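# Move LB bottle from fridge bin to bench

## Task

From the bin inside the refrigerator, lift out the bottle marked LB and set it upright on the bench; the other three bottles must remain upright in the refrigerator, and the refrigerator door must end up closed. If no bottle carries the LB marking, take none out, close the door, and press the CALL key on the operator panel until it latches down.

## Robot and tools

Robot: two arms, left_arm and right_arm, each on its own carriage on one shared floor track. left_rail carries left_arm and is always the carriage at larger y; right_rail carries right_arm. Each base sits at x = 0, y = its carriage position_m, z = 0.04 m, facing +x. The left gripper's fingers can fold when gripped near the palm or pushed tip-first into a surface; grip with the outer quarter of the pads. The right gripper's fingers are rigid.

Scene frame (all reported positions): fixed to the table, table top z = 0, +z up, +x the direction the arms face, +y toward their left, track along y at x = 0 with y = 0 at its middle. The table edge is at x = 0.17 m. Gripper frame: fingers point along its +z, open and close along its y; a block juts about 10 cm toward its +x. end_effector_position is the point between closed pads; fingertips extend about 33 mm past it (9 mm when fully open).

execute_actions(actions, cameras): runs actions in order. An action may hold rows, steps, until, and device commands. rows: up to 15 rows, one control step (1/30 s) each. Every row is one flat list of 18 numbers, each from -1 to 1: left dx, dy, dz, rx, ry, rz, left gripper position, force_limit, speed, then the same nine for the right arm. dx..rz are offsets, not poses: measured from that arm's Hand target as it was when the action began, in that Hand target's own axes; 1.0 equals 0.6 m or 180 degrees; rx, ry, rz form one rotation vector. Every row counts from that same start, so repeating an offset in a new action moves further. Six zeros re-command the current Hand target. steps: 1 to 450 (default 15), at least the row count; after the last row arms keep heading to that row's target. For gentle motion ramp offsets gradually (0.01 per row is 0.18 m/s). until ends an action early on rail conditions, e.g. {"left_rail": {"position_status": ["!=", "moving"]}} or {"all": {"status": "ended"}}; numbers need a comparison (=, !=, <, <=, >, >=). Rail command in an action: {"left_rail": {"position_m": x}} (left_rail -0.8 to 1.5, right_rail -1.5 to 0.8, absolute metres on the track), optional speed_m_s 0.01 to 1, acceleration_factor 0.1 to 1, or {"stop": true}. An out-of-range value rejects the whole call. Camera images return when actions is empty or cameras lists them.

Gripper numbers: position +1 fully open (140 mm), pads touch near -0.8, -1 closes until blocked. force_limit -1 to +1 sets squeeze (about 14 N to 58 N on narrow parts at slow close); speed -1 to +1 sets closing rate (about 30 to 250 mm/s), faster squeezes harder. A grip succeeds when object_status reads 2 (0 moving, 1 stopped opening, 3 reached position or pads met). To keep a gripper unchanged, resend its previous three numbers; 0 is a real command.

move(target, speed, blend, stop_force, zero, blocking, cameras): straight-line paths. target is one 18-number row or a list of up to 15 rows, same layout and scale, every row offset from the Hand targets at the move's start. speed in m/s, 0.002 to 3.2, default 0.25. blend in m rounds corners. stop_force 4 to 120 N ends an arm's path on contact; use it slowly when approaching shelves, bottles or the door; omit it when backing off something. zero refreshes the force baseline. blocking=false returns early; then call wait or stop before new rows or moves. The result adds a move: line (done, off_target, held, fault, and limits).

wait(seconds 0 to 10): lets time pass, devices continue. stop(): brakes a running move (not the rails). zoom_image(camera, region [x0,y0,x1,y1], max 504x504): closer look at the latest image of one camera, e.g. to read bottle letters. zero_wrist_force(arm): tares that wrist sensor. finished_scene(scene 1): ends the scene irreversibly.

Cameras: cam_high, cam_low, cam_bench_left, cam_bench_mid, cam_bench_right, cam_left_wrist, cam_right_wrist.

Driving: send position_m, then an action with enough steps and an until on that rail's position_status not moving. Arrival means within 0.3 mm. Row targets ride along with a moving carriage. Keep carriages 0.78 m or more apart. Status words: moving, done, contact_stop, time_out, stopped, stopped_with_arm, stopped_for_other_arm, stopped_for_other_carriage; position_answer taken or not_taken means the value was dropped and should be resent once standing.

Results: per arm end_effector_position (m), end_effector_quat_wxyz, velocities, Hand target (base for next offsets), Joint positions (rail m, then six joints rad), Joint velocities, joint torques, Motor temperatures, Wrist force and Wrist torque in the gripper's axes plus the peak since the last report, Tool commands, object_status, position_measured in counts (3 open, 230 pads touching). Orientation commands are clipped to within 32 degrees of the current one per step.

Avoid: dropping a bottle or letting anything leave the table (including onto the track or the metal strip), knocking over the other bottles, slamming the door, hard pushes. A target even slightly beyond firm contact can trigger a fault stop: torque limits (elbow 130, wrist joints 46.9 N m) or about 150 N net force stops the arm for 10 s. Never let the arms or carriages press on each other. Hot motors (MOTOR HOT at 70 °C, brake at 85 °C) come from holding loads or straining toward unreachable poses. Pass around an arm's own base rather than close by it.

Each tool is called after "Request:" in YAML: its name, and indented under it one key for each argument.

## Session

Request:
execute_actions:
  actions: []

Scene clock: 0.00 s.
left_arm: end_effector_position=(+0.3563, +1.2697, +0.5790) position_measured=3 object_status=3 end_effector_quat_wxyz=(+0.000, +0.000, +1.000, +0.000) | right_arm: end_effector_position=(+0.3563, -1.2742, +0.5790) position_measured=3 object_status=3 end_effector_quat_wxyz=(+0.000, +0.000, +1.000, +0.000)
Joint positions: left_arm=[1.191 -0.281 -2.157 1.821 -1.235 -1.571 -0.28] | right_arm=[-1.353 -0.281 -2.157 1.821 -1.235 -1.571 -0.281]
Joint velocities: within noise
Joint torques (N m): no reading
Motor temperatures (°C): left_arm=[34 34 41 41 29 29] | right_arm=[33 33 33 34 36 33]
Wrist force (N): no reading
Wrist torque (N m): no reading
Wrist force, peak (N): no reading
Hand target: left_arm +0.3563, +1.2697, +0.5790; +0.000, +0.000, +1.000, +0.000 | right_arm +0.3563, -1.2742, +0.5790; +0.000, +0.000, +1.000, +0.000
Tool commands: left_gripper/position=+1.0 left_gripper/force_limit=+1.0 left_gripper/speed=+1.0 right_gripper/position=+1.0 right_gripper/force_limit=+1.0 right_gripper/speed=+1.0
left_rail: position_m=1.191 position_status=done
right_rail: position_m=-1.353 position_status=done

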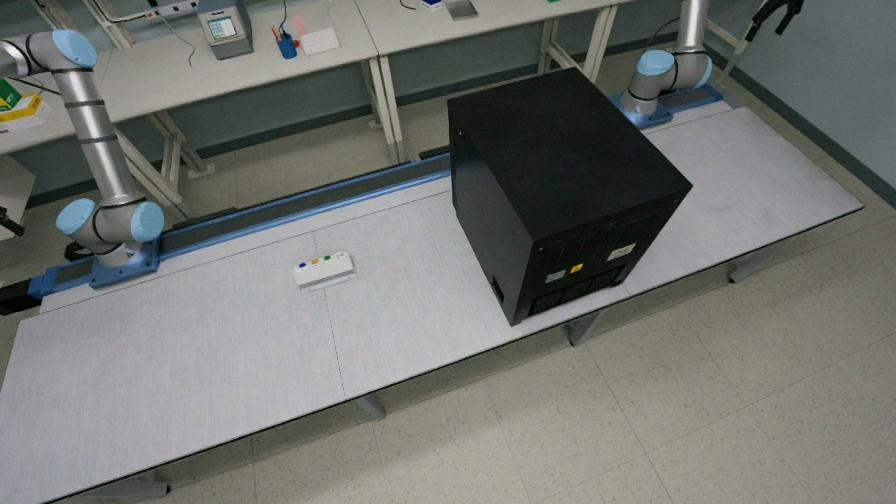

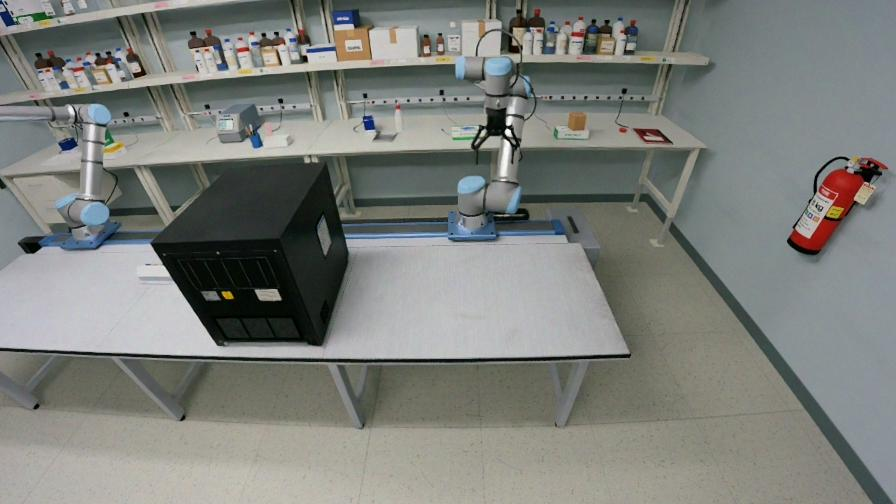

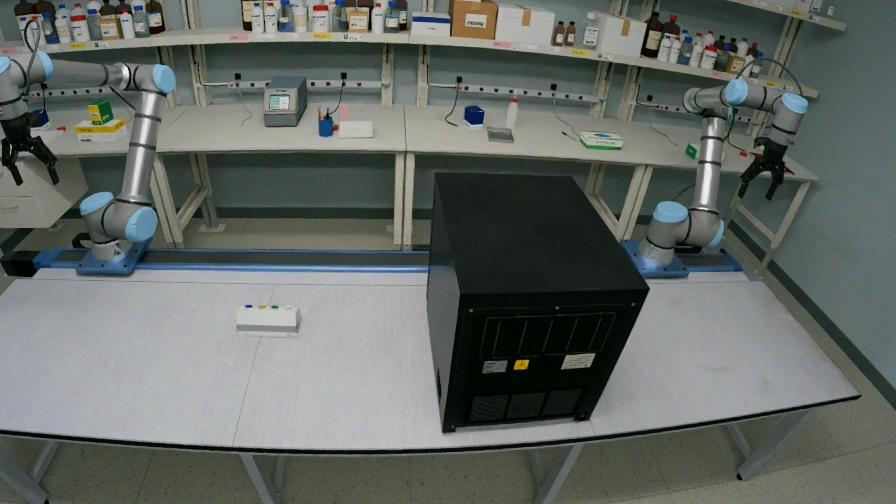

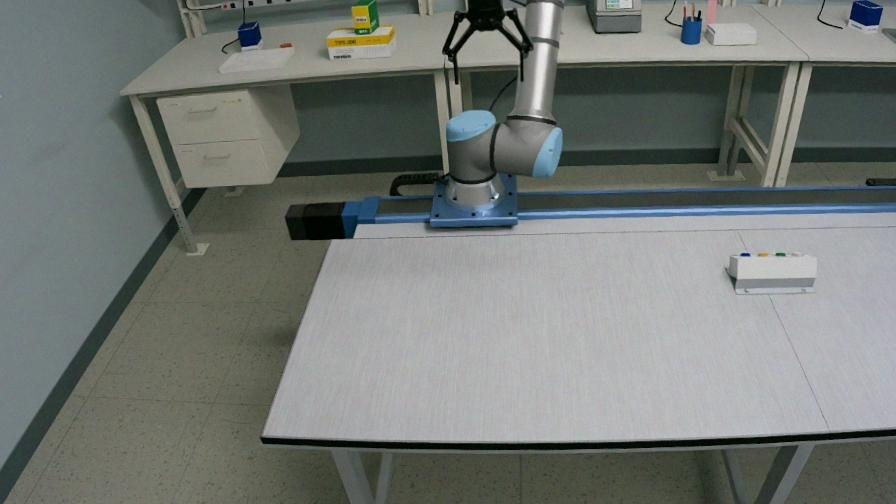

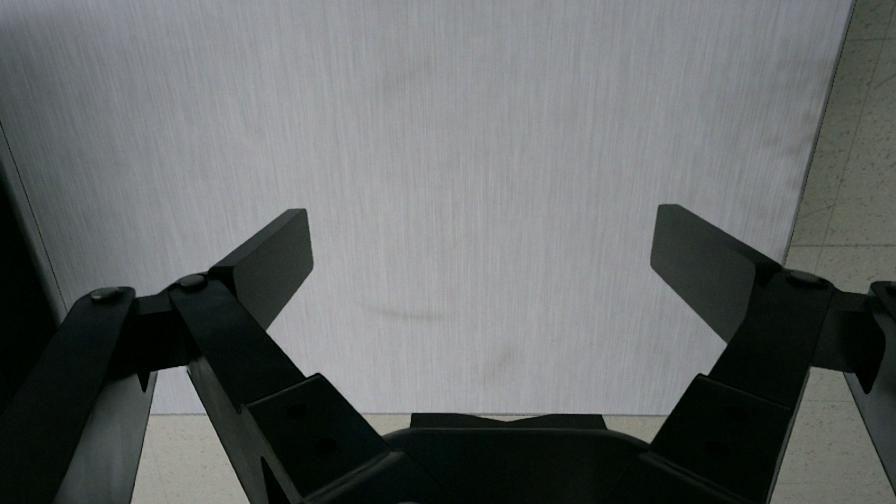

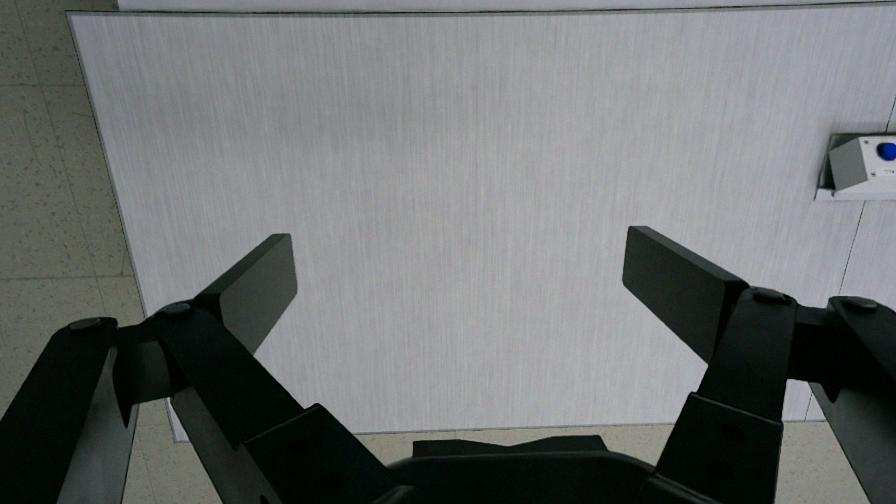

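Request:
execute_actions:
  actions:
    - {"right_rail": {"position_m": -0.68, "acceleration_factor": 0.5}, "steps": 150, "until": {"right_rail": {"position_status": ["!=", "moving"]}}}
  cameras: ["cam_right_wrist"]

Request:
move:
  target:
    - [0.163, -0.56, 0, 0, 0, 0.3, 1, 1, 1, 0, 0, 0, 0, 0, 0, 1, 1, 1]
    - [0.702, -0.733, 0, 0, 0, 0.5, 1, 1, 1, 0, 0, 0, 0, 0, 0, 1, 1, 1]
    - [0.844, -1.2, 0, -0.7071, 0, 0.7071, 1, 1, 1, 0, 0, 0, 0, 0, 0, 1, 1, 1]
  speed: 0.35
  blend: 0.05
  cameras: ["cam_left_wrist", "cam_bench_left", "cam_high"]

Scene clock: 75.07 s.
left_arm: end_effector_position=(+0.3563, +1.2697, +0.5790) position_measured=3 object_status=3 end_effector_quat_wxyz=(+0.000, +0.000, +1.000, +0.000) | right_arm: end_effector_position=(+0.3563, -0.6014, +0.5790) position_measured=3 object_status=3 end_effector_quat_wxyz=(+0.000, +0.000, +1.000, +0.000)
Joint positions: left_arm=[1.191 -0.281 -2.157 1.821 -1.235 -1.571 -0.28] | right_arm=[-0.68 -0.281 -2.157 1.821 -1.235 -1.571 -0.281]
Joint torques (N m): left_arm=[-2.87 -0.01 -51.95 -4.29 0.31 -0.25] | right_arm=[-0.83 6.06 -44.33 -4.83 -0.34 -0.43]
Wrist force (N): left_arm=[-0.2 0.1 0.3] | right_arm=[0.1 -0.1 0.2]
Wrist torque (N m): left_arm=[0.02 0.04 0.00] | right_arm=[-0.02 -0.03 0.00]
Wrist force, peak (N): left_arm=[-0.2 0.8 0.3] | right_arm=[0.2 -1.7 0.2]
Hand target: left_arm +0.3563, +1.2697, +0.5790; +0.000, +0.000, +1.000, +0.000 | right_arm +0.3563, -0.6014, +0.5790; +0.000, +0.000, +1.000, +0.000
Tool commands: left_gripper/position=+1.0 left_gripper/force_limit=+1.0 left_gripper/speed=+1.0 right_gripper/position=+1.0 right_gripper/force_limit=+1.0 right_gripper/speed=+1.0
left_rail: position_m=1.191 position_status=done
right_rail: position_m=-0.680 position_status=done
Images, in order (width x height): cam_right_wrist 896x504.

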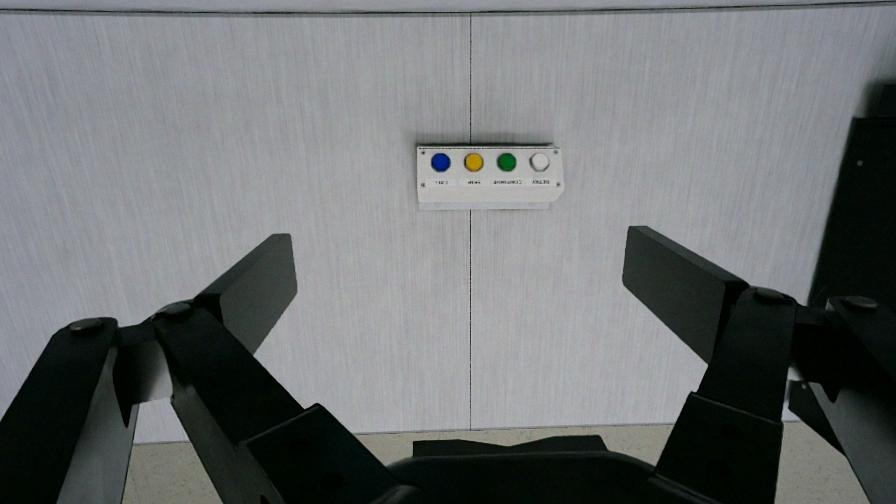

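every number of target 3 of 3 must lie in its column's range; nothing of the call was run

Request:
zoom_image:
  camera: "cam_right_wrist"
  region: [400, 130, 580, 220]

Request:
move:
  target:
    - [0.163, -0.56, 0, 0, 0, 0.3, 1, 1, 1, 0, 0, 0, 0, 0, 0, 1, 1, 1]
    - [0.702, -0.733, 0, 0, 0, 0.5, 1, 1, 1, 0, 0, 0, 0, 0, 0, 1, 1, 1]
    - [0.844, -1.0, 0, -0.7071, 0, 0.7071, 1, 1, 1, 0, 0, 0, 0, 0, 0, 1, 1, 1]
  speed: 0.35
  blend: 0.05
  cameras: ["cam_left_wrist", "cam_bench_left", "cam_high"]

Scaled by 2.800 from the camera's 896x504 image, which has a finer 1280x720 frame.

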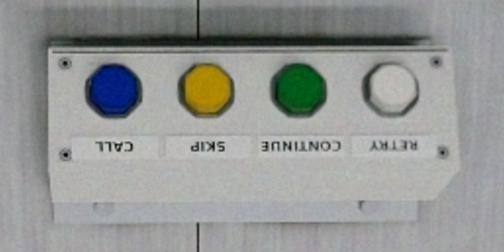

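Scene clock: 87.57 s.
left_arm: end_effector_position=(-0.1501, +0.6698, +0.5790) position_measured=3 object_status=3 end_effector_quat_wxyz=(+0.000, +0.707, +0.000, +0.707) | right_arm: end_effector_position=(+0.3563, -0.6014, +0.5790) position_measured=3 object_status=3 end_effector_quat_wxyz=(+0.000, +0.000, +1.000, +0.000)
Joint positions: left_arm=[1.191 -2.571 -1.348 1.558 -0.211 -1.001 0] | right_arm=[-0.68 -0.281 -2.157 1.821 -1.235 -1.571 -0.28]
Joint torques (N m): left_arm=[-18.91 -49.47 -38.49 4.82 2.33 2.03] | right_arm=[-0.38 5.07 -44.57 -4.32 0.21 -0.77]
Motor temperatures (°C): left_arm=[33 34 41 41 29 29] | right_arm=[33 33 33 34 36 33]
Wrist force (N): left_arm=[1.1 -1.0 2.3] | right_arm=[0.1 -0.1 -0.1]
Wrist torque (N m): left_arm=[-0.12 -0.30 -0.26] | right_arm=[-0.01 -0.02 0.00]
Wrist force, peak (N): left_arm=[1.2 -1.3 2.5] | right_arm=[0.4 -0.3 -0.4]
Hand target: left_arm -0.1501, +0.6697, +0.5790; +0.000, +0.707, +0.000, +0.707 | right_arm +0.3563, -0.6014, +0.5790; +0.000, +0.000, +1.000, +0.000
Off the commanded pose: left_arm 0.000 m, 0 deg | right_arm 0.000 m, 0 deg.
left_rail: position_m=1.191 position_status=done
right_rail: position_m=-0.680 position_status=done
move: done
Images, in order (width x height): cam_high 896x504, cam_bench_left 896x504, cam_left_wrist 896x504.

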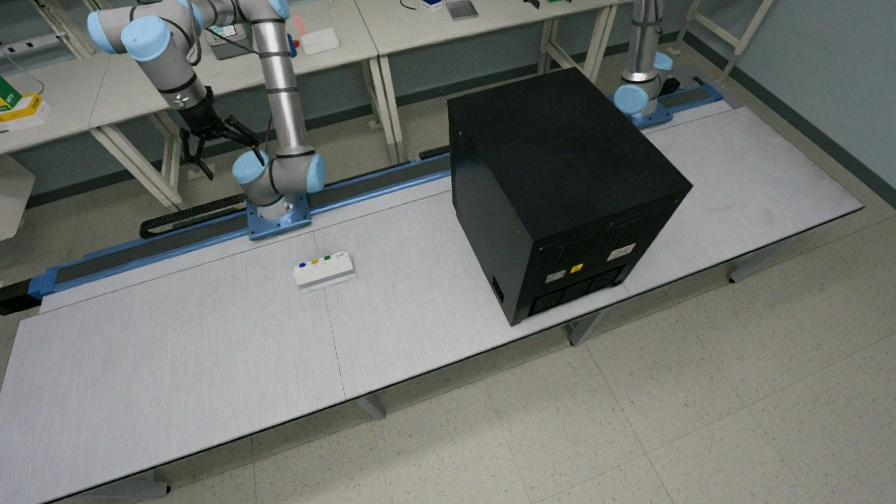

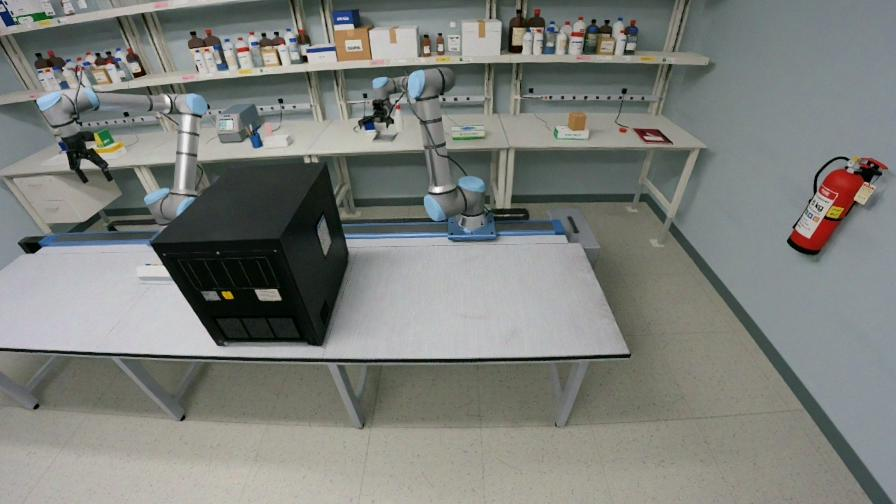

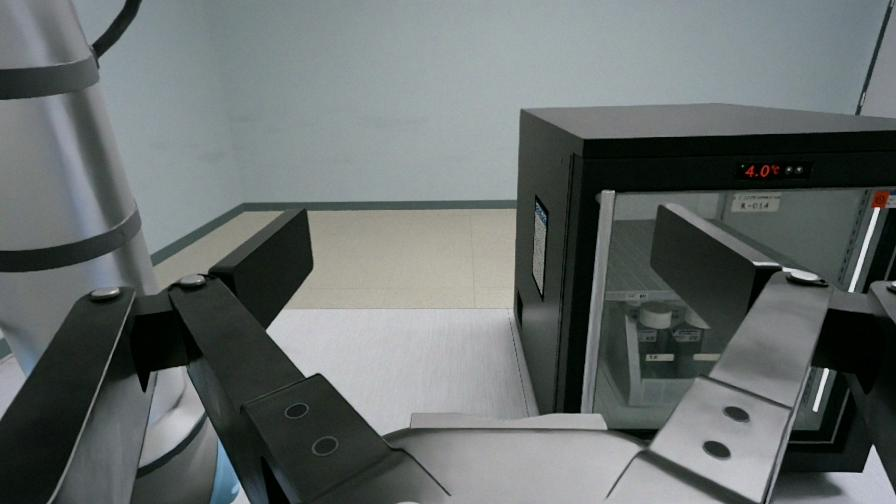

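Request:
zoom_image:
  camera: "cam_left_wrist"
  region: [500, 90, 896, 480]

Request:
execute_actions:
  actions:
    - {"left_rail": {"position_m": 0.83, "acceleration_factor": 0.5}, "steps": 150, "until": {"left_rail": {"position_status": ["!=", "moving"]}}}
  cameras: ["cam_left_wrist"]

Scaled by 1.273 from the camera's 896x504 image, which has a finer 1280x720 frame.

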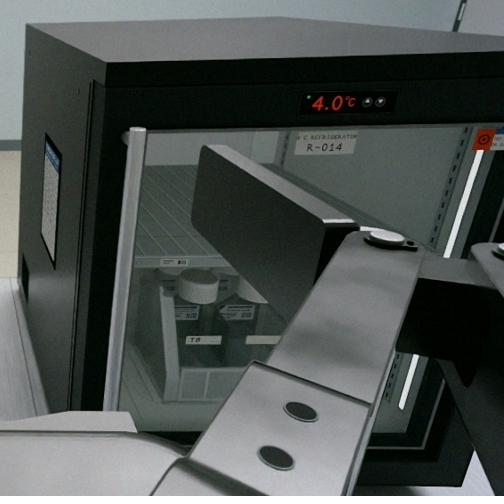

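Scene clock: 93.33 s.
left_arm: end_effector_position=(-0.1501, +0.3086, +0.5790) position_measured=3 object_status=3 end_effector_quat_wxyz=(+0.000, +0.707, +0.000, +0.707) | right_arm: end_effector_position=(+0.3563, -0.6014, +0.5790) position_measured=3 object_status=3 end_effector_quat_wxyz=(+0.000, +0.000, +1.000, +0.000)
Joint positions: left_arm=[0.83 -2.571 -1.348 1.558 -0.21 -1.001 0] | right_arm=[-0.68 -0.281 -2.157 1.821 -1.235 -1.571 -0.28]
Joint torques (N m): left_arm=[-0.83 -62.44 -45.11 3.52 1.03 1.94] | right_arm=[-1.62 5.38 -45.68 -4.57 -0.02 -0.94]
Wrist force (N): left_arm=[1.0 -0.9 2.2] | right_arm=[0.4 -0.2 0.0]
Wrist torque (N m): left_arm=[-0.08 -0.28 -0.26] | right_arm=[-0.04 -0.09 0.00]
Wrist force, peak (N): left_arm=[0.9 -2.1 2.4] | right_arm=[0.2 -0.5 -0.3]
Hand target: left_arm -0.1501, +0.3086, +0.5790; +0.000, +0.707, +0.000, +0.707 | right_arm +0.3563, -0.6014, +0.5790; +0.000, +0.000, +1.000, +0.000
Tool commands: left_gripper/position=+1.0 left_gripper/force_limit=+1.0 left_gripper/speed=+1.0 right_gripper/position=+1.0 right_gripper/force_limit=+1.0 right_gripper/speed=+1.0
Off the commanded pose: left_arm 0.000 m, 0 deg | right_arm 0.000 m, 0 deg.
left_rail: position_m=0.830 position_status=done
right_rail: position_m=-0.680 position_status=done
Images, in order (width x height): cam_left_wrist 896x504.

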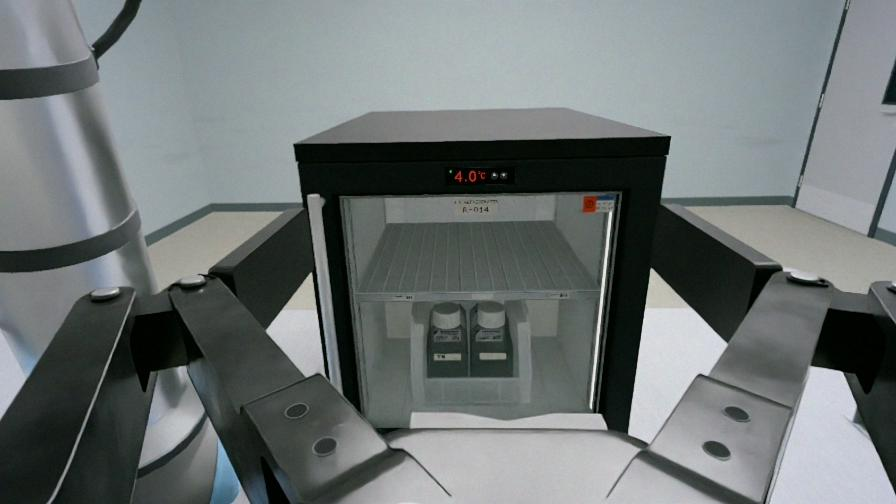

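Request:
zoom_image:
  camera: "cam_left_wrist"
  region: [400, 280, 560, 420]

Request:
zoom_image:
  camera: "cam_left_wrist"
  region: [280, 130, 680, 430]

Scaled by 3.150 from the camera's 896x504 image, which has a finer 1280x720 frame.

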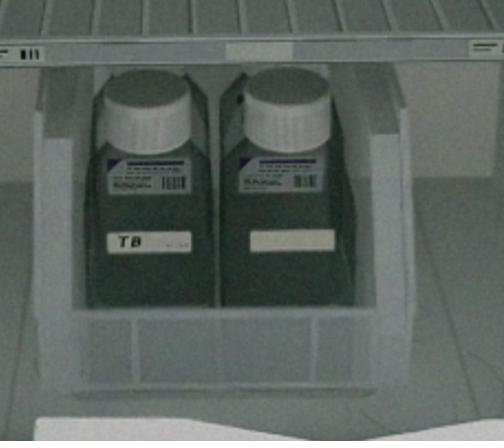

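Scaled by 1.260 from the camera's 896x504 image, which has a finer 1280x720 frame.

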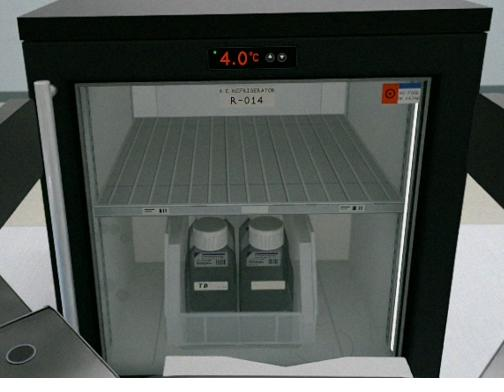

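Request:
execute_actions:
  actions:
    - {"left_rail": {"position_m": 1.4, "acceleration_factor": 0.5}, "right_rail": {"position_m": -0.45, "acceleration_factor": 0.5}, "steps": 150, "until": {"all": {"status": "ended"}}}
  cameras: []

Request:
move:
  target: [0, 0, 0, 0, 0, 0, 1, 1, 1, 0.343, 0.702, -0.202, 0, 0, -0.25, 0.1, 0, 0]
  speed: 0.35
  cameras: ["cam_right_wrist"]

Scene clock: 238.17 s.
left_arm: end_effector_position=(-0.1501, +0.8786, +0.5790) position_measured=3 object_status=3 end_effector_quat_wxyz=(+0.000, +0.707, +0.000, +0.707) | right_arm: end_effector_position=(+0.3563, -0.3714, +0.5790) position_measured=3 object_status=3 end_effector_quat_wxyz=(+0.000, +0.000, +1.000, +0.000)
Joint positions: left_arm=[1.4 -2.571 -1.348 1.558 -0.21 -1.001 0] | right_arm=[-0.45 -0.281 -2.157 1.821 -1.235 -1.571 -0.281]
Joint torques (N m): left_arm=[3.46 -71.89 -52.04 1.93 -1.66 1.57] | right_arm=[-1.36 1.83 -47.05 -4.02 0.33 -1.44]
Wrist force (N): left_arm=[1.3 -1.0 2.1] | right_arm=[0.1 -0.1 0.0]
Wrist torque (N m): left_arm=[-0.12 -0.34 -0.26] | right_arm=[-0.03 -0.03 0.00]
Wrist force, peak (N): left_arm=[1.1 -2.0 2.4] | right_arm=[0.1 -1.3 -0.2]
Hand target: left_arm -0.1501, +0.8786, +0.5790; +0.000, +0.707, +0.000, +0.707 | right_arm +0.3563, -0.3714, +0.5790; +0.000, +0.000, +1.000, +0.000
Tool commands: left_gripper/position=+1.0 left_gripper/force_limit=+1.0 left_gripper/speed=+1.0 right_gripper/position=+1.0 right_gripper/force_limit=+1.0 right_gripper/speed=+1.0
Off the commanded pose: left_arm 0.000 m, 0 deg | right_arm 0.000 m, 0 deg.
left_rail: position_m=1.400 position_status=done
right_rail: position_m=-0.450 position_status=done
No camera images: "cameras" was empty.

Scene clock: 240.27 s.
left_arm: end_effector_position=(-0.1501, +0.8786, +0.5790) position_measured=3 object_status=3 end_effector_quat_wxyz=(+0.000, +0.707, +0.000, +0.707) | right_arm: end_effector_position=(+0.1505, +0.0497, +0.7001) position_measured=117 object_status=3 end_effector_quat_wxyz=(+0.000, -0.383, +0.924, +0.000)
Joint positions: left_arm=[1.4 -2.571 -1.348 1.558 -0.21 -1.001 0] | right_arm=[-0.45 0.938 -1.823 1.415 -1.163 -1.571 0.153]
Joint torques (N m): left_arm=[-7.29 -59.22 -51.42 2.09 -1.91 1.62] | right_arm=[14.67 -3.32 -54.41 -1.35 -2.01 2.37]
Wrist force (N): left_arm=[1.0 -0.8 2.7] | right_arm=[0.4 -0.3 0.1]
Wrist torque (N m): left_arm=[-0.06 -0.27 -0.25] | right_arm=[-0.10 -0.16 -0.17]
Wrist force, peak (N): left_arm=[1.2 -1.1 2.7] | right_arm=[-1.1 -2.7 0.8]
Hand target: left_arm -0.1501, +0.8786, +0.5790; +0.000, +0.707, +0.000, +0.707 | right_arm +0.1505, +0.0498, +0.7002; +0.000, -0.383, +0.924, +0.000
Off the commanded pose: left_arm 0.000 m, 0 deg | right_arm 0.000 m, 0 deg.
left_rail: position_m=1.400 position_status=done
right_rail: position_m=-0.450 position_status=done
move: done
Images, in order (width x height): cam_right_wrist 896x504.

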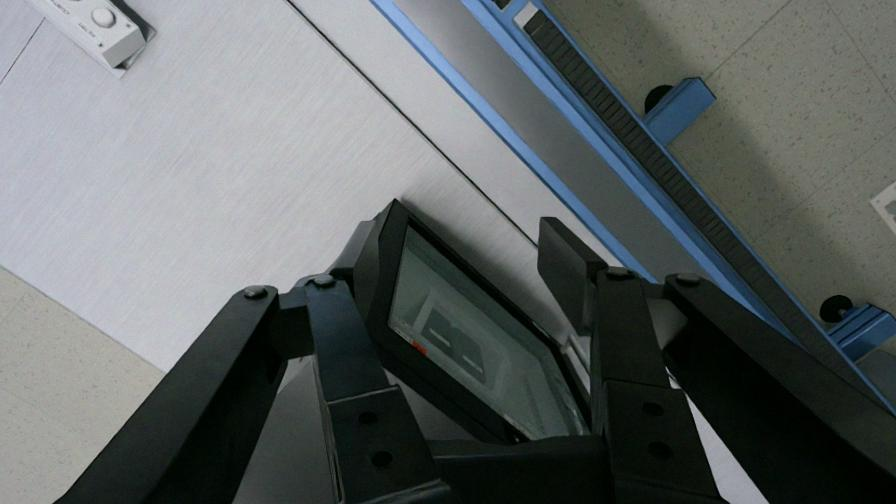

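Request:
move:
  target:
    - [0, 0, 0, 0, 0, 0, 1, 1, 1, -0.1, 0.5, 0.067, 0.12, 0.05, -0.35, 0.1, 0, 0]
    - [0, 0, 0, 0, 0, 0, 1, 1, 1, -0.483, 0.554, 0.383, 0.291, 0.1206, -0.7026, 0.1, 0, 0]
  speed: 0.3
  blend: 0.05
  cameras: ["cam_right_wrist", "cam_left_wrist"]

Scene clock: 263.37 s.
left_arm: end_effector_position=(-0.1501, +0.8786, +0.5790) position_measured=3 object_status=3 end_effector_quat_wxyz=(+0.000, +0.707, +0.000, +0.707) end_effector_velocity=(+0.000, -0.002, +0.000) end_effector_angular_velocity=(+0.000, +0.001, -0.005) | right_arm: end_effector_position=(+0.1204, +0.4897, +0.4704) position_measured=117 object_status=3 end_effector_quat_wxyz=(+0.000, +0.924, +0.000, +0.383)
Joint positions: left_arm=[1.4 -2.571 -1.348 1.558 -0.21 -1.001 0] | right_arm=[-0.45 1.513 -1.159 1.295 -1.764 -2.355 -1.652]
Joint velocities: left_arm=[0 0 0 0 -0.001 0.005 0.001] | right_arm=[within noise]
Joint torques (N m): left_arm=[-16.05 -53.97 -50.8 1.71 -1.63 1.67] | right_arm=[-11.52 -100.36 -36.14 -8.03 0.37 -3.44]
Wrist force (N): left_arm=[1.2 -1.1 2.3] | right_arm=[1.6 0.3 1.3]
Wrist torque (N m): left_arm=[-0.12 -0.32 -0.25] | right_arm=[0.12 -0.39 0.17]
Wrist force, peak (N): left_arm=[1.4 -1.1 2.7] | right_arm=[2.1 0.4 1.7]
Hand target: left_arm -0.1501, +0.8786, +0.5790; +0.000, +0.707, +0.000, +0.707 | right_arm +0.1204, +0.4897, +0.4703; +0.000, +0.924, +0.000, +0.383
Off the commanded pose: left_arm 0.000 m, 0 deg | right_arm 0.000 m, 0 deg.
left_rail: position_m=1.400 position_status=done
right_rail: position_m=-0.450 position_status=done
move: done
Images, in order (width x height): cam_left_wrist 896x504, cam_right_wrist 896x504.

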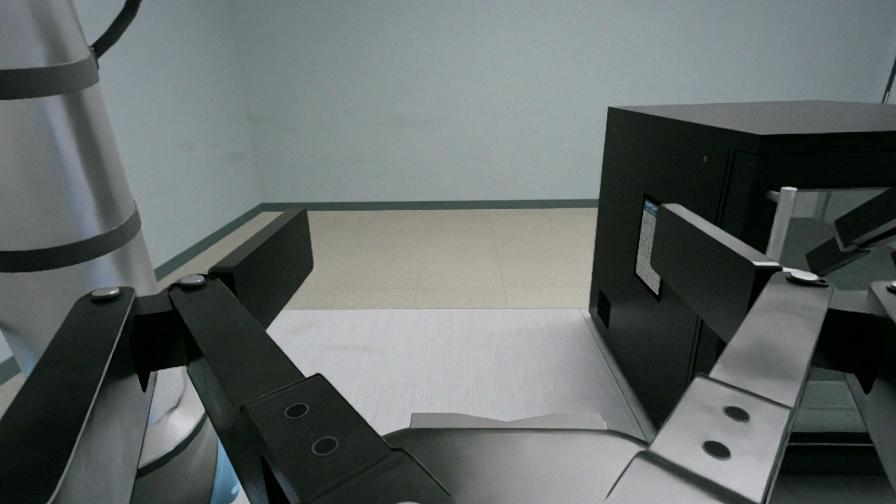

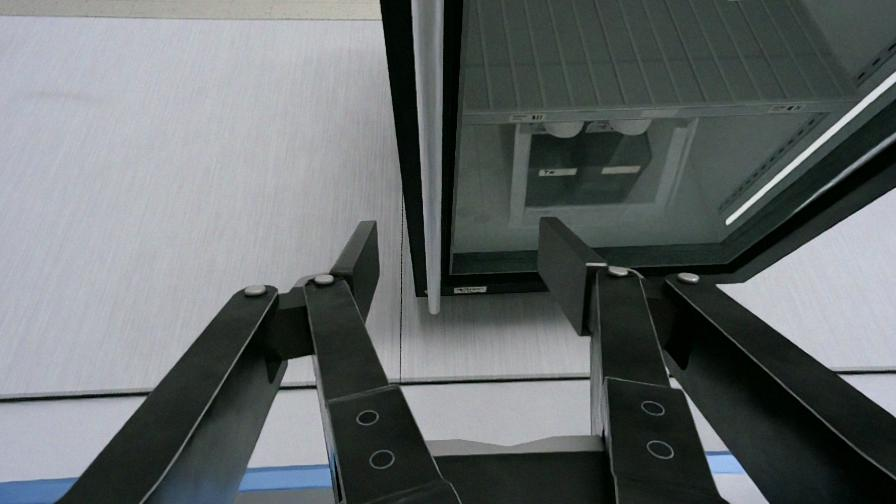

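Request:
zoom_image:
  camera: "cam_right_wrist"
  region: [340, 0, 600, 340]

Request:
zoom_image:
  camera: "cam_left_wrist"
  region: [690, 130, 896, 290]

Scaled by 1.482 from the camera's 896x504 image, which has a finer 1280x720 frame.

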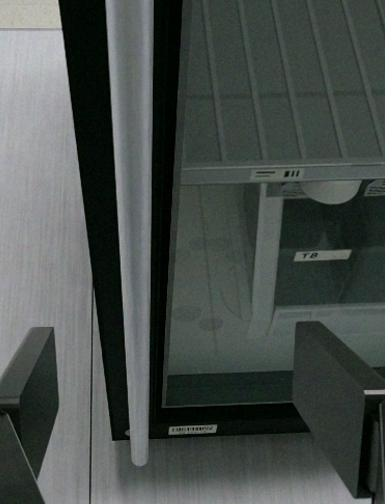

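Scaled by 2.447 from the camera's 896x504 image, which has a finer 1280x720 frame.

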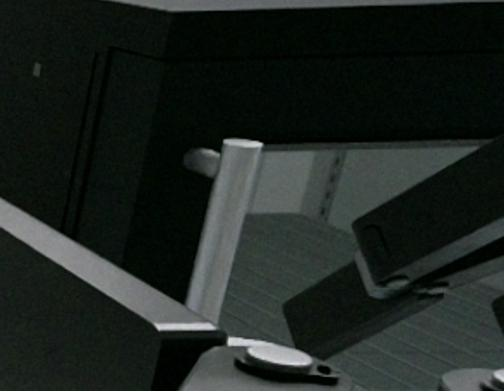

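Request:
move:
  target: [0, 0, 0, 0, 0, 0, 1, 1, 1, 0, -0.0175, 0.2117, 0, 0, 0, 0.1, 0, 0]
  speed: 0.12
  stop_force: 15
  cameras: ["cam_right_wrist", "cam_left_wrist"]

Request:
zoom_image:
  camera: "cam_right_wrist"
  region: [320, 100, 620, 360]

Request:
zoom_image:
  camera: "cam_left_wrist"
  region: [690, 130, 896, 290]

Scene clock: 299.90 s.
left_arm: end_effector_position=(-0.1501, +0.8786, +0.5790) position_measured=3 object_status=3 end_effector_quat_wxyz=(+0.000, +0.707, +0.000, +0.707) | right_arm: end_effector_position=(+0.2102, +0.5002, +0.3805) position_measured=117 object_status=3 end_effector_quat_wxyz=(+0.000, +0.924, +0.000, +0.383)
Joint positions: left_arm=[1.4 -2.571 -1.348 1.558 -0.21 -1.001 0] | right_arm=[-0.45 1.419 -1.115 1.412 -2.018 -2.345 -1.784]
Joint torques (N m): left_arm=[-16.12 -51.25 -51.08 2.38 -1.19 1.02] | right_arm=[-11.35 -74.71 -33.77 -8.2 0.33 -2.91]
Wrist force (N): left_arm=[1.2 -1.0 2.6] | right_arm=[1.6 0.5 0.9]
Wrist torque (N m): left_arm=[-0.12 -0.31 -0.26] | right_arm=[0.15 -0.35 0.17]
Wrist force, peak (N): left_arm=[1.5 -1.1 2.6] | right_arm=[1.8 -0.3 2.4]
Hand target: left_arm -0.1501, +0.8786, +0.5790; +0.000, +0.707, +0.000, +0.707 | right_arm +0.2102, +0.5002, +0.3805; +0.000, +0.924, +0.000, +0.383
Off the commanded pose: left_arm 0.000 m, 0 deg | right_arm 0.000 m, 0 deg.
left_rail: position_m=1.400 position_status=done
right_rail: position_m=-0.450 position_status=done
move: done
Images, in order (width x height): cam_left_wrist 896x504, cam_right_wrist 896x504.

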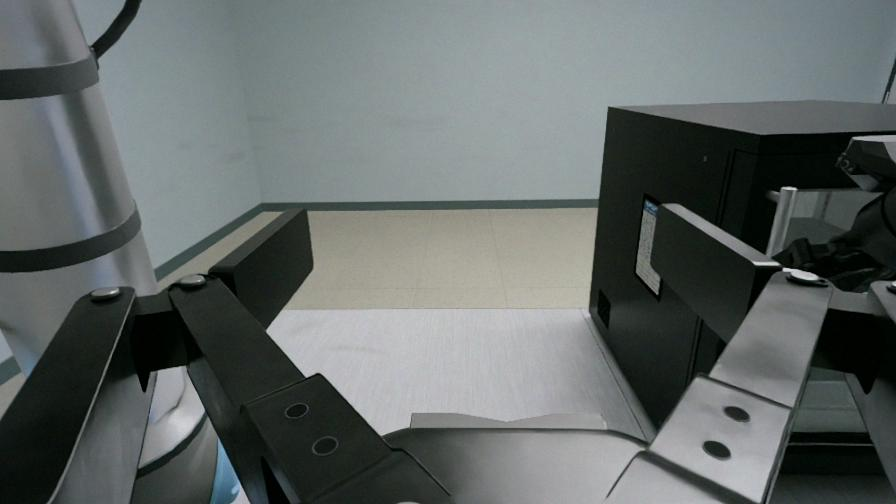

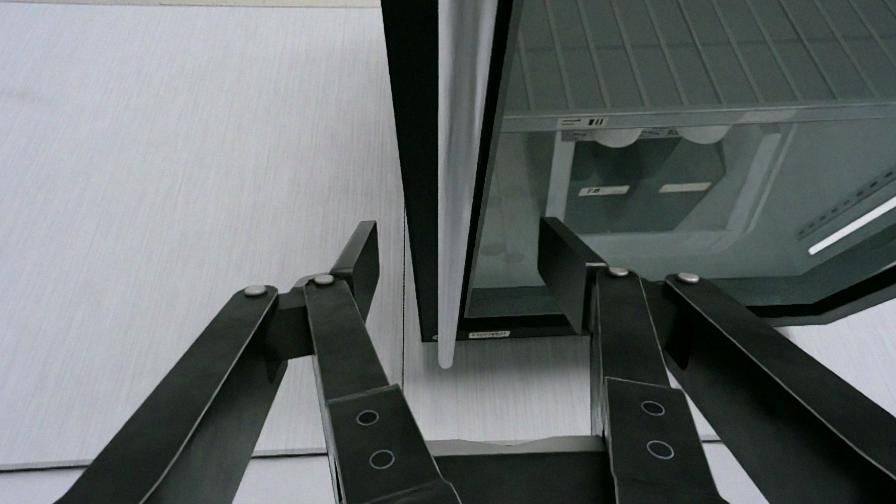

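Scaled by 1.680 from the camera's 896x504 image, which has a finer 1280x720 frame.

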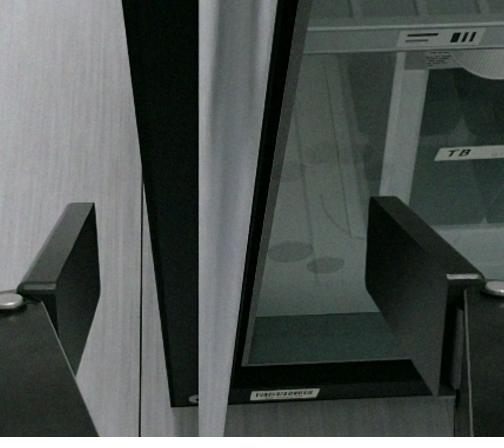

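Scaled by 2.447 from the camera's 896x504 image, which has a finer 1280x720 frame.

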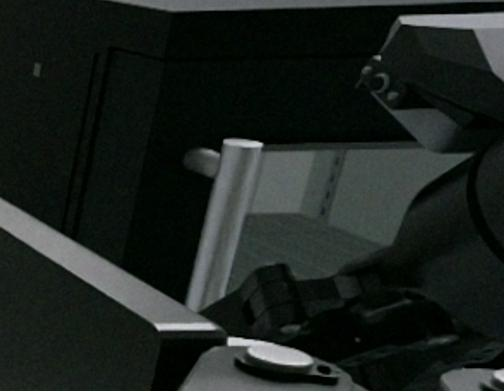

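Request:
move:
  target: [0, 0, 0, 0, 0, 0, 1, 1, 1, 0, 0, 0.0283, 0, 0, 0, 0.1, 0, 0]
  speed: 0.06
  stop_force: 12

Request:
execute_actions:
  actions:
    - {"rows": [[0, 0, 0, 0, 0, 0, 1, 1, 1, 0, 0, 0, 0, 0, 0, -1, -0.02, -1]], "steps": 90}
  cameras: ["cam_right_wrist"]

Scene clock: 314.47 s.
left_arm: end_effector_position=(-0.1501, +0.8786, +0.5790) position_measured=3 object_status=3 end_effector_quat_wxyz=(+0.000, +0.707, +0.000, +0.707) | right_arm: end_effector_position=(+0.2223, +0.5002, +0.3685) position_measured=117 object_status=3 end_effector_quat_wxyz=(+0.000, +0.924, +0.000, +0.383)
Joint positions: left_arm=[1.4 -2.571 -1.348 1.558 -0.21 -1.001 0] | right_arm=[-0.45 1.406 -1.108 1.427 -2.052 -2.343 -1.802]
Joint torques (N m): left_arm=[-15.54 -52.99 -50.21 2.09 -1.69 0.29] | right_arm=[-10.94 -74.81 -34.01 -8.17 0.9 -3.2]
Wrist force (N): left_arm=[0.9 -1.0 2.3] | right_arm=[1.9 0.2 0.9]
Wrist torque (N m): left_arm=[-0.12 -0.25 -0.26] | right_arm=[0.06 -0.42 0.16]
Wrist force, peak (N): left_arm=[1.3 -1.1 2.7] | right_arm=[2.3 0.5 1.2]
Hand target: left_arm -0.1501, +0.8786, +0.5790; +0.000, +0.707, +0.000, +0.707 | right_arm +0.2223, +0.5002, +0.3685; +0.000, +0.924, +0.000, +0.383
Off the commanded pose: left_arm 0.000 m, 0 deg | right_arm 0.000 m, 0 deg.
left_rail: position_m=1.400 position_status=done
right_rail: position_m=-0.450 position_status=done
move: done

Scene clock: 317.67 s.
left_arm: end_effector_position=(-0.1501, +0.8786, +0.5790) position_measured=3 object_status=3 end_effector_quat_wxyz=(+0.000, +0.707, +0.000, +0.707) | right_arm: end_effector_position=(+0.2223, +0.5002, +0.3685) position_measured=208 object_status=2 end_effector_quat_wxyz=(+0.000, +0.924, +0.000, +0.383)
Joint positions: left_arm=[1.4 -2.571 -1.348 1.558 -0.21 -1.001 0] | right_arm=[-0.45 1.406 -1.108 1.427 -2.052 -2.343 -1.802]
Joint torques (N m): left_arm=[-16.99 -53.72 -51.96 1.81 -1.59 0.11] | right_arm=[-9.91 -103.07 -33.71 9.06 -9.77 -1.23]
Wrist force (N): left_arm=[0.9 -1.2 2.3] | right_arm=[-1.0 -49.6 -2.3]
Wrist torque (N m): left_arm=[-0.15 -0.26 -0.26] | right_arm=[0.86 -0.54 -0.11]
Wrist force, peak (N): left_arm=[1.6 -1.2 2.8] | right_arm=[-1.0 -49.8 -2.0]
Hand target: left_arm -0.1501, +0.8786, +0.5790; +0.000, +0.707, +0.000, +0.707 | right_arm +0.2223, +0.5002, +0.3685; +0.000, +0.924, +0.000, +0.383
Off the commanded pose: left_arm 0.000 m, 0 deg | right_arm 0.000 m, 0 deg.
left_rail: position_m=1.400 position_status=done
right_rail: position_m=-0.450 position_status=done
Images, in order (width x height): cam_right_wrist 896x504.

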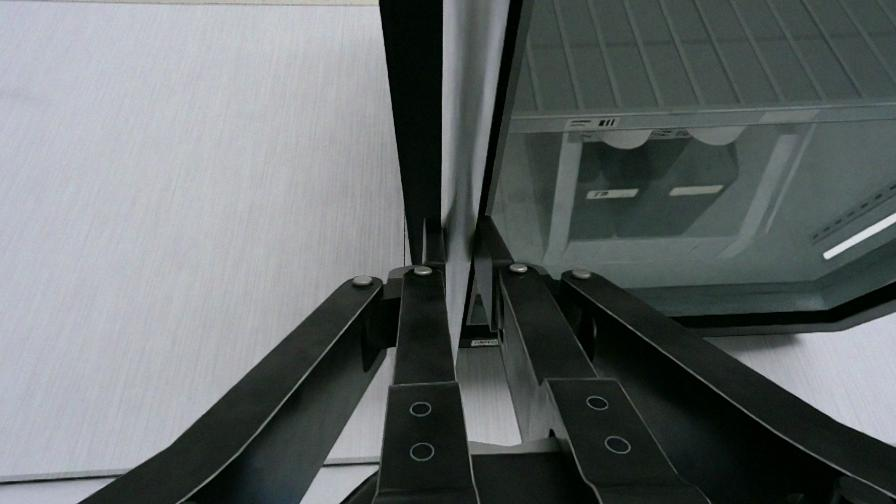

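Request:
move:
  target: [0, 0, 0, 0, 0, 0, 1, 1, 1, 0, -0.002, 0, 0, 0, 0, -1, -0.02, -1]
  speed: 0.02

Scene clock: 323.67 s.
left_arm: end_effector_position=(-0.1501, +0.8786, +0.5790) position_measured=3 object_status=3 end_effector_quat_wxyz=(+0.000, +0.707, +0.000, +0.707) | right_arm: end_effector_position=(+0.2223, +0.5013, +0.3686) position_measured=209 object_status=2 end_effector_quat_wxyz=(+0.000, +0.924, +0.000, +0.383)
Joint positions: left_arm=[1.4 -2.571 -1.348 1.558 -0.21 -1.001 0] | right_arm=[-0.45 1.406 -1.107 1.424 -2.051 -2.343 -1.801]
Joint torques (N m): left_arm=[-17.61 -50.74 -50.94 2.78 -1.17 -0.24] | right_arm=[2.79 -78.82 -47.6 2.34 -4.03 2.15]
Wrist force (N): left_arm=[1.1 -0.9 2.2] | right_arm=[1.2 -17.8 -2.6]
Wrist torque (N m): left_arm=[-0.09 -0.30 -0.25] | right_arm=[0.55 -0.45 0.10]
Wrist force, peak (N): left_arm=[0.9 -0.8 3.0] | right_arm=[-1.3 -50.0 -2.3]
Hand target: left_arm -0.1501, +0.8786, +0.5790; +0.000, +0.707, +0.000, +0.707 | right_arm +0.2223, +0.5014, +0.3685; +0.000, +0.924, +0.000, +0.383
Off the commanded pose: left_arm 0.000 m, 0 deg | right_arm 0.000 m, 0 deg.
left_rail: position_m=1.400 position_status=done
right_rail: position_m=-0.450 position_status=done
move: done

Request:
move:
  target: [0, 0, 0, 0, 0, 0, 1, 1, 1, 0, -0.0011, 0, 0, 0, 0, -0.98, 0.0, -1]
  speed: 0.02

Request:
move:
  target:
    - [0, 0, 0, 0, 0, 0, 1, 1, 1, -0.0265, 0.006, -0.0265, 0.01178, 0, -0.01178, -0.98, 0.0, -1]
    - [0, 0, 0, 0, 0, 0, 1, 1, 1, -0.0527, 0.014, -0.0527, 0.02357, 0, -0.02357, -0.98, 0.0, -1]
  speed: 0.04
  blend: 0.005
  stop_force: 50
  cameras: ["cam_right_wrist", "cam_left_wrist"]

Scene clock: 338.57 s.
left_arm: end_effector_position=(-0.1501, +0.8786, +0.5790) position_measured=3 object_status=3 end_effector_quat_wxyz=(+0.000, +0.707, +0.000, +0.707) | right_arm: end_effector_position=(+0.2223, +0.5020, +0.3685) position_measured=210 object_status=2 end_effector_quat_wxyz=(+0.000, +0.924, +0.000, +0.383)
Joint positions: left_arm=[1.4 -2.571 -1.348 1.558 -0.21 -1.001 0] | right_arm=[-0.45 1.406 -1.106 1.423 -2.05 -2.343 -1.801]
Joint torques (N m): left_arm=[-17.1 -53.77 -50.19 2.37 -0.85 -0.54] | right_arm=[6.4 -65.51 -54.23 -3.87 -2.15 2.28]
Wrist force (N): left_arm=[1.0 -0.6 1.9] | right_arm=[2.9 12.4 -9.5]
Wrist torque (N m): left_arm=[-0.03 -0.29 -0.26] | right_arm=[-0.05 -0.31 0.27]
Wrist force, peak (N): left_arm=[1.1 -1.1 2.6] | right_arm=[1.3 -18.0 -2.6]
Hand target: left_arm -0.1501, +0.8786, +0.5790; +0.000, +0.707, +0.000, +0.707 | right_arm +0.2223, +0.5021, +0.3685; +0.000, +0.924, +0.000, +0.383
Off the commanded pose: left_arm 0.000 m, 0 deg | right_arm 0.000 m, 0 deg.
left_rail: position_m=1.400 position_status=done
right_rail: position_m=-0.450 position_status=done
move: done

Scene clock: 340.90 s.
left_arm: end_effector_position=(-0.1501, +0.8786, +0.5790) position_measured=3 object_status=3 end_effector_quat_wxyz=(+0.000, +0.707, +0.000, +0.707) | right_arm: end_effector_position=(+0.1775, +0.4936, +0.3685) position_measured=210 object_status=2 end_effector_quat_wxyz=(-0.020, +0.923, +0.048, +0.382)
Joint positions: left_arm=[1.4 -2.571 -1.348 1.558 -0.21 -1.001 0] | right_arm=[-0.45 1.448 -1.15 1.501 -2.144 -2.331 -1.887]
Joint torques (N m): left_arm=[-15.76 -51.69 -49.92 2.6 -1.37 -0.49] | right_arm=[47.27 -80.68 -59.3 -25.44 15.27 -3.33]
Wrist force (N): left_arm=[1.0 -1.1 2.2] | right_arm=[16.4 89.3 4.3]
Wrist torque (N m): left_arm=[-0.12 -0.28 -0.26] | right_arm=[-0.94 -0.06 0.74]
Wrist force, peak (N): left_arm=[1.4 -1.1 2.5] | right_arm=[16.7 89.6 4.4]
Hand target: left_arm -0.1501, +0.8786, +0.5790; +0.000, +0.707, +0.000, +0.707 | right_arm +0.1775, +0.4936, +0.3685; -0.020, +0.923, +0.048, +0.382
Off the commanded pose: left_arm 0.000 m, 0 deg | right_arm 0.000 m, 0 deg.
left_rail: position_m=1.400 position_status=done
right_rail: position_m=-0.450 position_status=done
move: done
Images, in order (width x height): cam_left_wrist 896x504, cam_right_wrist 896x504.

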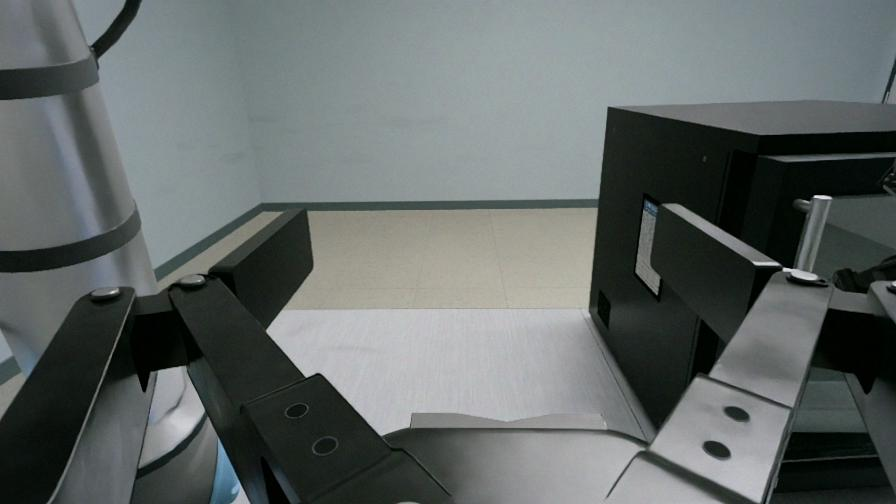

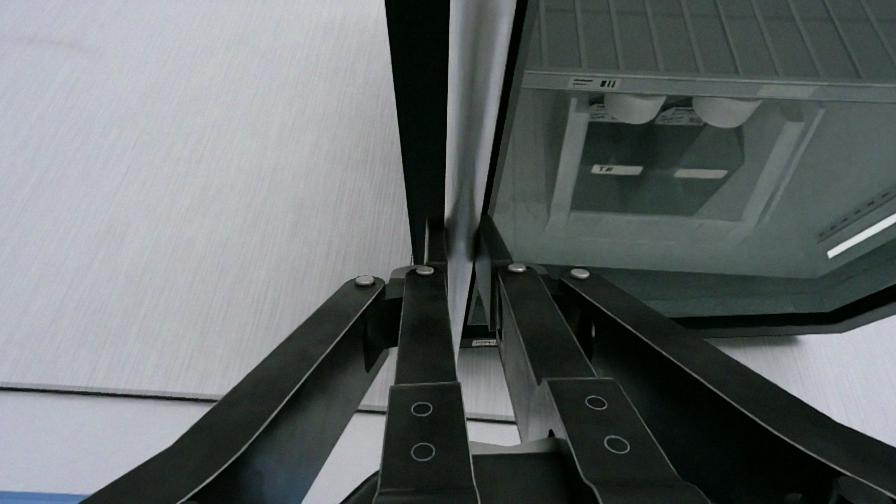

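Request:
move:
  target:
    - [0, 0, 0, 0, 0, 0, 1, 1, 1, -0.0004, 0.0055, -0.0004, 0, 0, 0, -0.98, 0.0, -1]
    - [0, 0, 0, 0, 0, 0, 1, 1, 1, -0.0525, 0.0244, -0.0525, 0.0234, 0, -0.0234, -0.98, 0.0, -1]
  speed: 0.06
  blend: 0.002

Scene clock: 351.67 s.
left_arm: end_effector_position=(-0.1501, +0.8786, +0.5790) position_measured=3 object_status=3 end_effector_quat_wxyz=(+0.000, +0.707, +0.000, +0.707) | right_arm: end_effector_position=(+0.1348, +0.4745, +0.3685) position_measured=210 object_status=2 end_effector_quat_wxyz=(-0.040, +0.919, +0.096, +0.381)
Joint positions: left_arm=[1.4 -2.571 -1.348 1.558 -0.21 -1.001 0] | right_arm=[-0.45 1.486 -1.205 1.594 -2.241 -2.315 -1.974]
Joint torques (N m): left_arm=[-17.83 -51.54 -51.3 2.92 -1.3 -1.4] | right_arm=[-20.36 -105.97 -6.17 6.73 -10.64 -2.24]
Wrist force (N): left_arm=[0.9 -0.9 2.1] | right_arm=[-2.7 -73.2 -6.2]
Wrist torque (N m): left_arm=[-0.09 -0.25 -0.25] | right_arm=[1.19 -0.52 -0.26]
Wrist force, peak (N): left_arm=[1.4 -1.1 2.6] | right_arm=[16.9 91.6 4.6]
Hand target: left_arm -0.1501, +0.8786, +0.5790; +0.000, +0.707, +0.000, +0.707 | right_arm +0.1348, +0.4744, +0.3685; -0.040, +0.919, +0.096, +0.381
Off the commanded pose: left_arm 0.000 m, 0 deg | right_arm 0.000 m, 0 deg.
left_rail: position_m=1.400 position_status=done
right_rail: position_m=-0.450 position_status=done
move: done; blend cut to 0.0017 m at target 1

Request:
move:
  target:
    - [0, 0, 0, 0, 0, 0, 1, 1, 1, 0.0005, -0.0034, 0.0005, 0, 0, 0, -0.98, 0.0, -1]
    - [0, 0, 0, 0, 0, 0, 1, 1, 1, -0.0742, 0.0232, -0.0742, 0.0326, 0, -0.0326, -0.98, 0.0, -1]
  speed: 0.08
  blend: 0.001

Scene clock: 371.63 s.
left_arm: end_effector_position=(-0.1501, +0.8786, +0.5790) position_measured=3 object_status=3 end_effector_quat_wxyz=(+0.000, +0.707, +0.000, +0.707) | right_arm: end_effector_position=(+0.0762, +0.4478, +0.3685) position_measured=210 object_status=2 end_effector_quat_wxyz=(-0.067, +0.909, +0.162, +0.377) end_effector_velocity=(-0.001, +0.000, +0.000) end_effector_angular_velocity=(+0.001, -0.001, +0.004)
Joint positions: left_arm=[1.4 -2.571 -1.348 1.558 -0.21 -1.001 0] | right_arm=[-0.45 1.541 -1.275 1.708 -2.361 -2.286 -2.089]
Joint velocities: left_arm=[within noise] | right_arm=[0 0.001 -0.001 0.002 -0.005 0 -0.004]
Joint torques (N m): left_arm=[-14.88 -50.99 -51.05 2.56 -1.39 -1.19] | right_arm=[17.2 -78.49 -31.81 -8.59 4.03 -2.9]
Wrist force (N): left_arm=[1.0 -0.8 2.3] | right_arm=[7.0 8.4 -1.0]
Wrist torque (N m): left_arm=[-0.06 -0.29 -0.26] | right_arm=[-0.06 -0.23 0.34]
Wrist force, peak (N): left_arm=[1.5 -1.0 2.7] | right_arm=[-2.7 -73.5 -6.2]
Hand target: left_arm -0.1501, +0.8786, +0.5790; +0.000, +0.707, +0.000, +0.707 | right_arm +0.0761, +0.4478, +0.3685; -0.067, +0.909, +0.163, +0.377
Off the commanded pose: left_arm 0.000 m, 0 deg | right_arm 0.000 m, 0 deg.
left_rail: position_m=1.400 position_status=done
right_rail: position_m=-0.450 position_status=done
move: done


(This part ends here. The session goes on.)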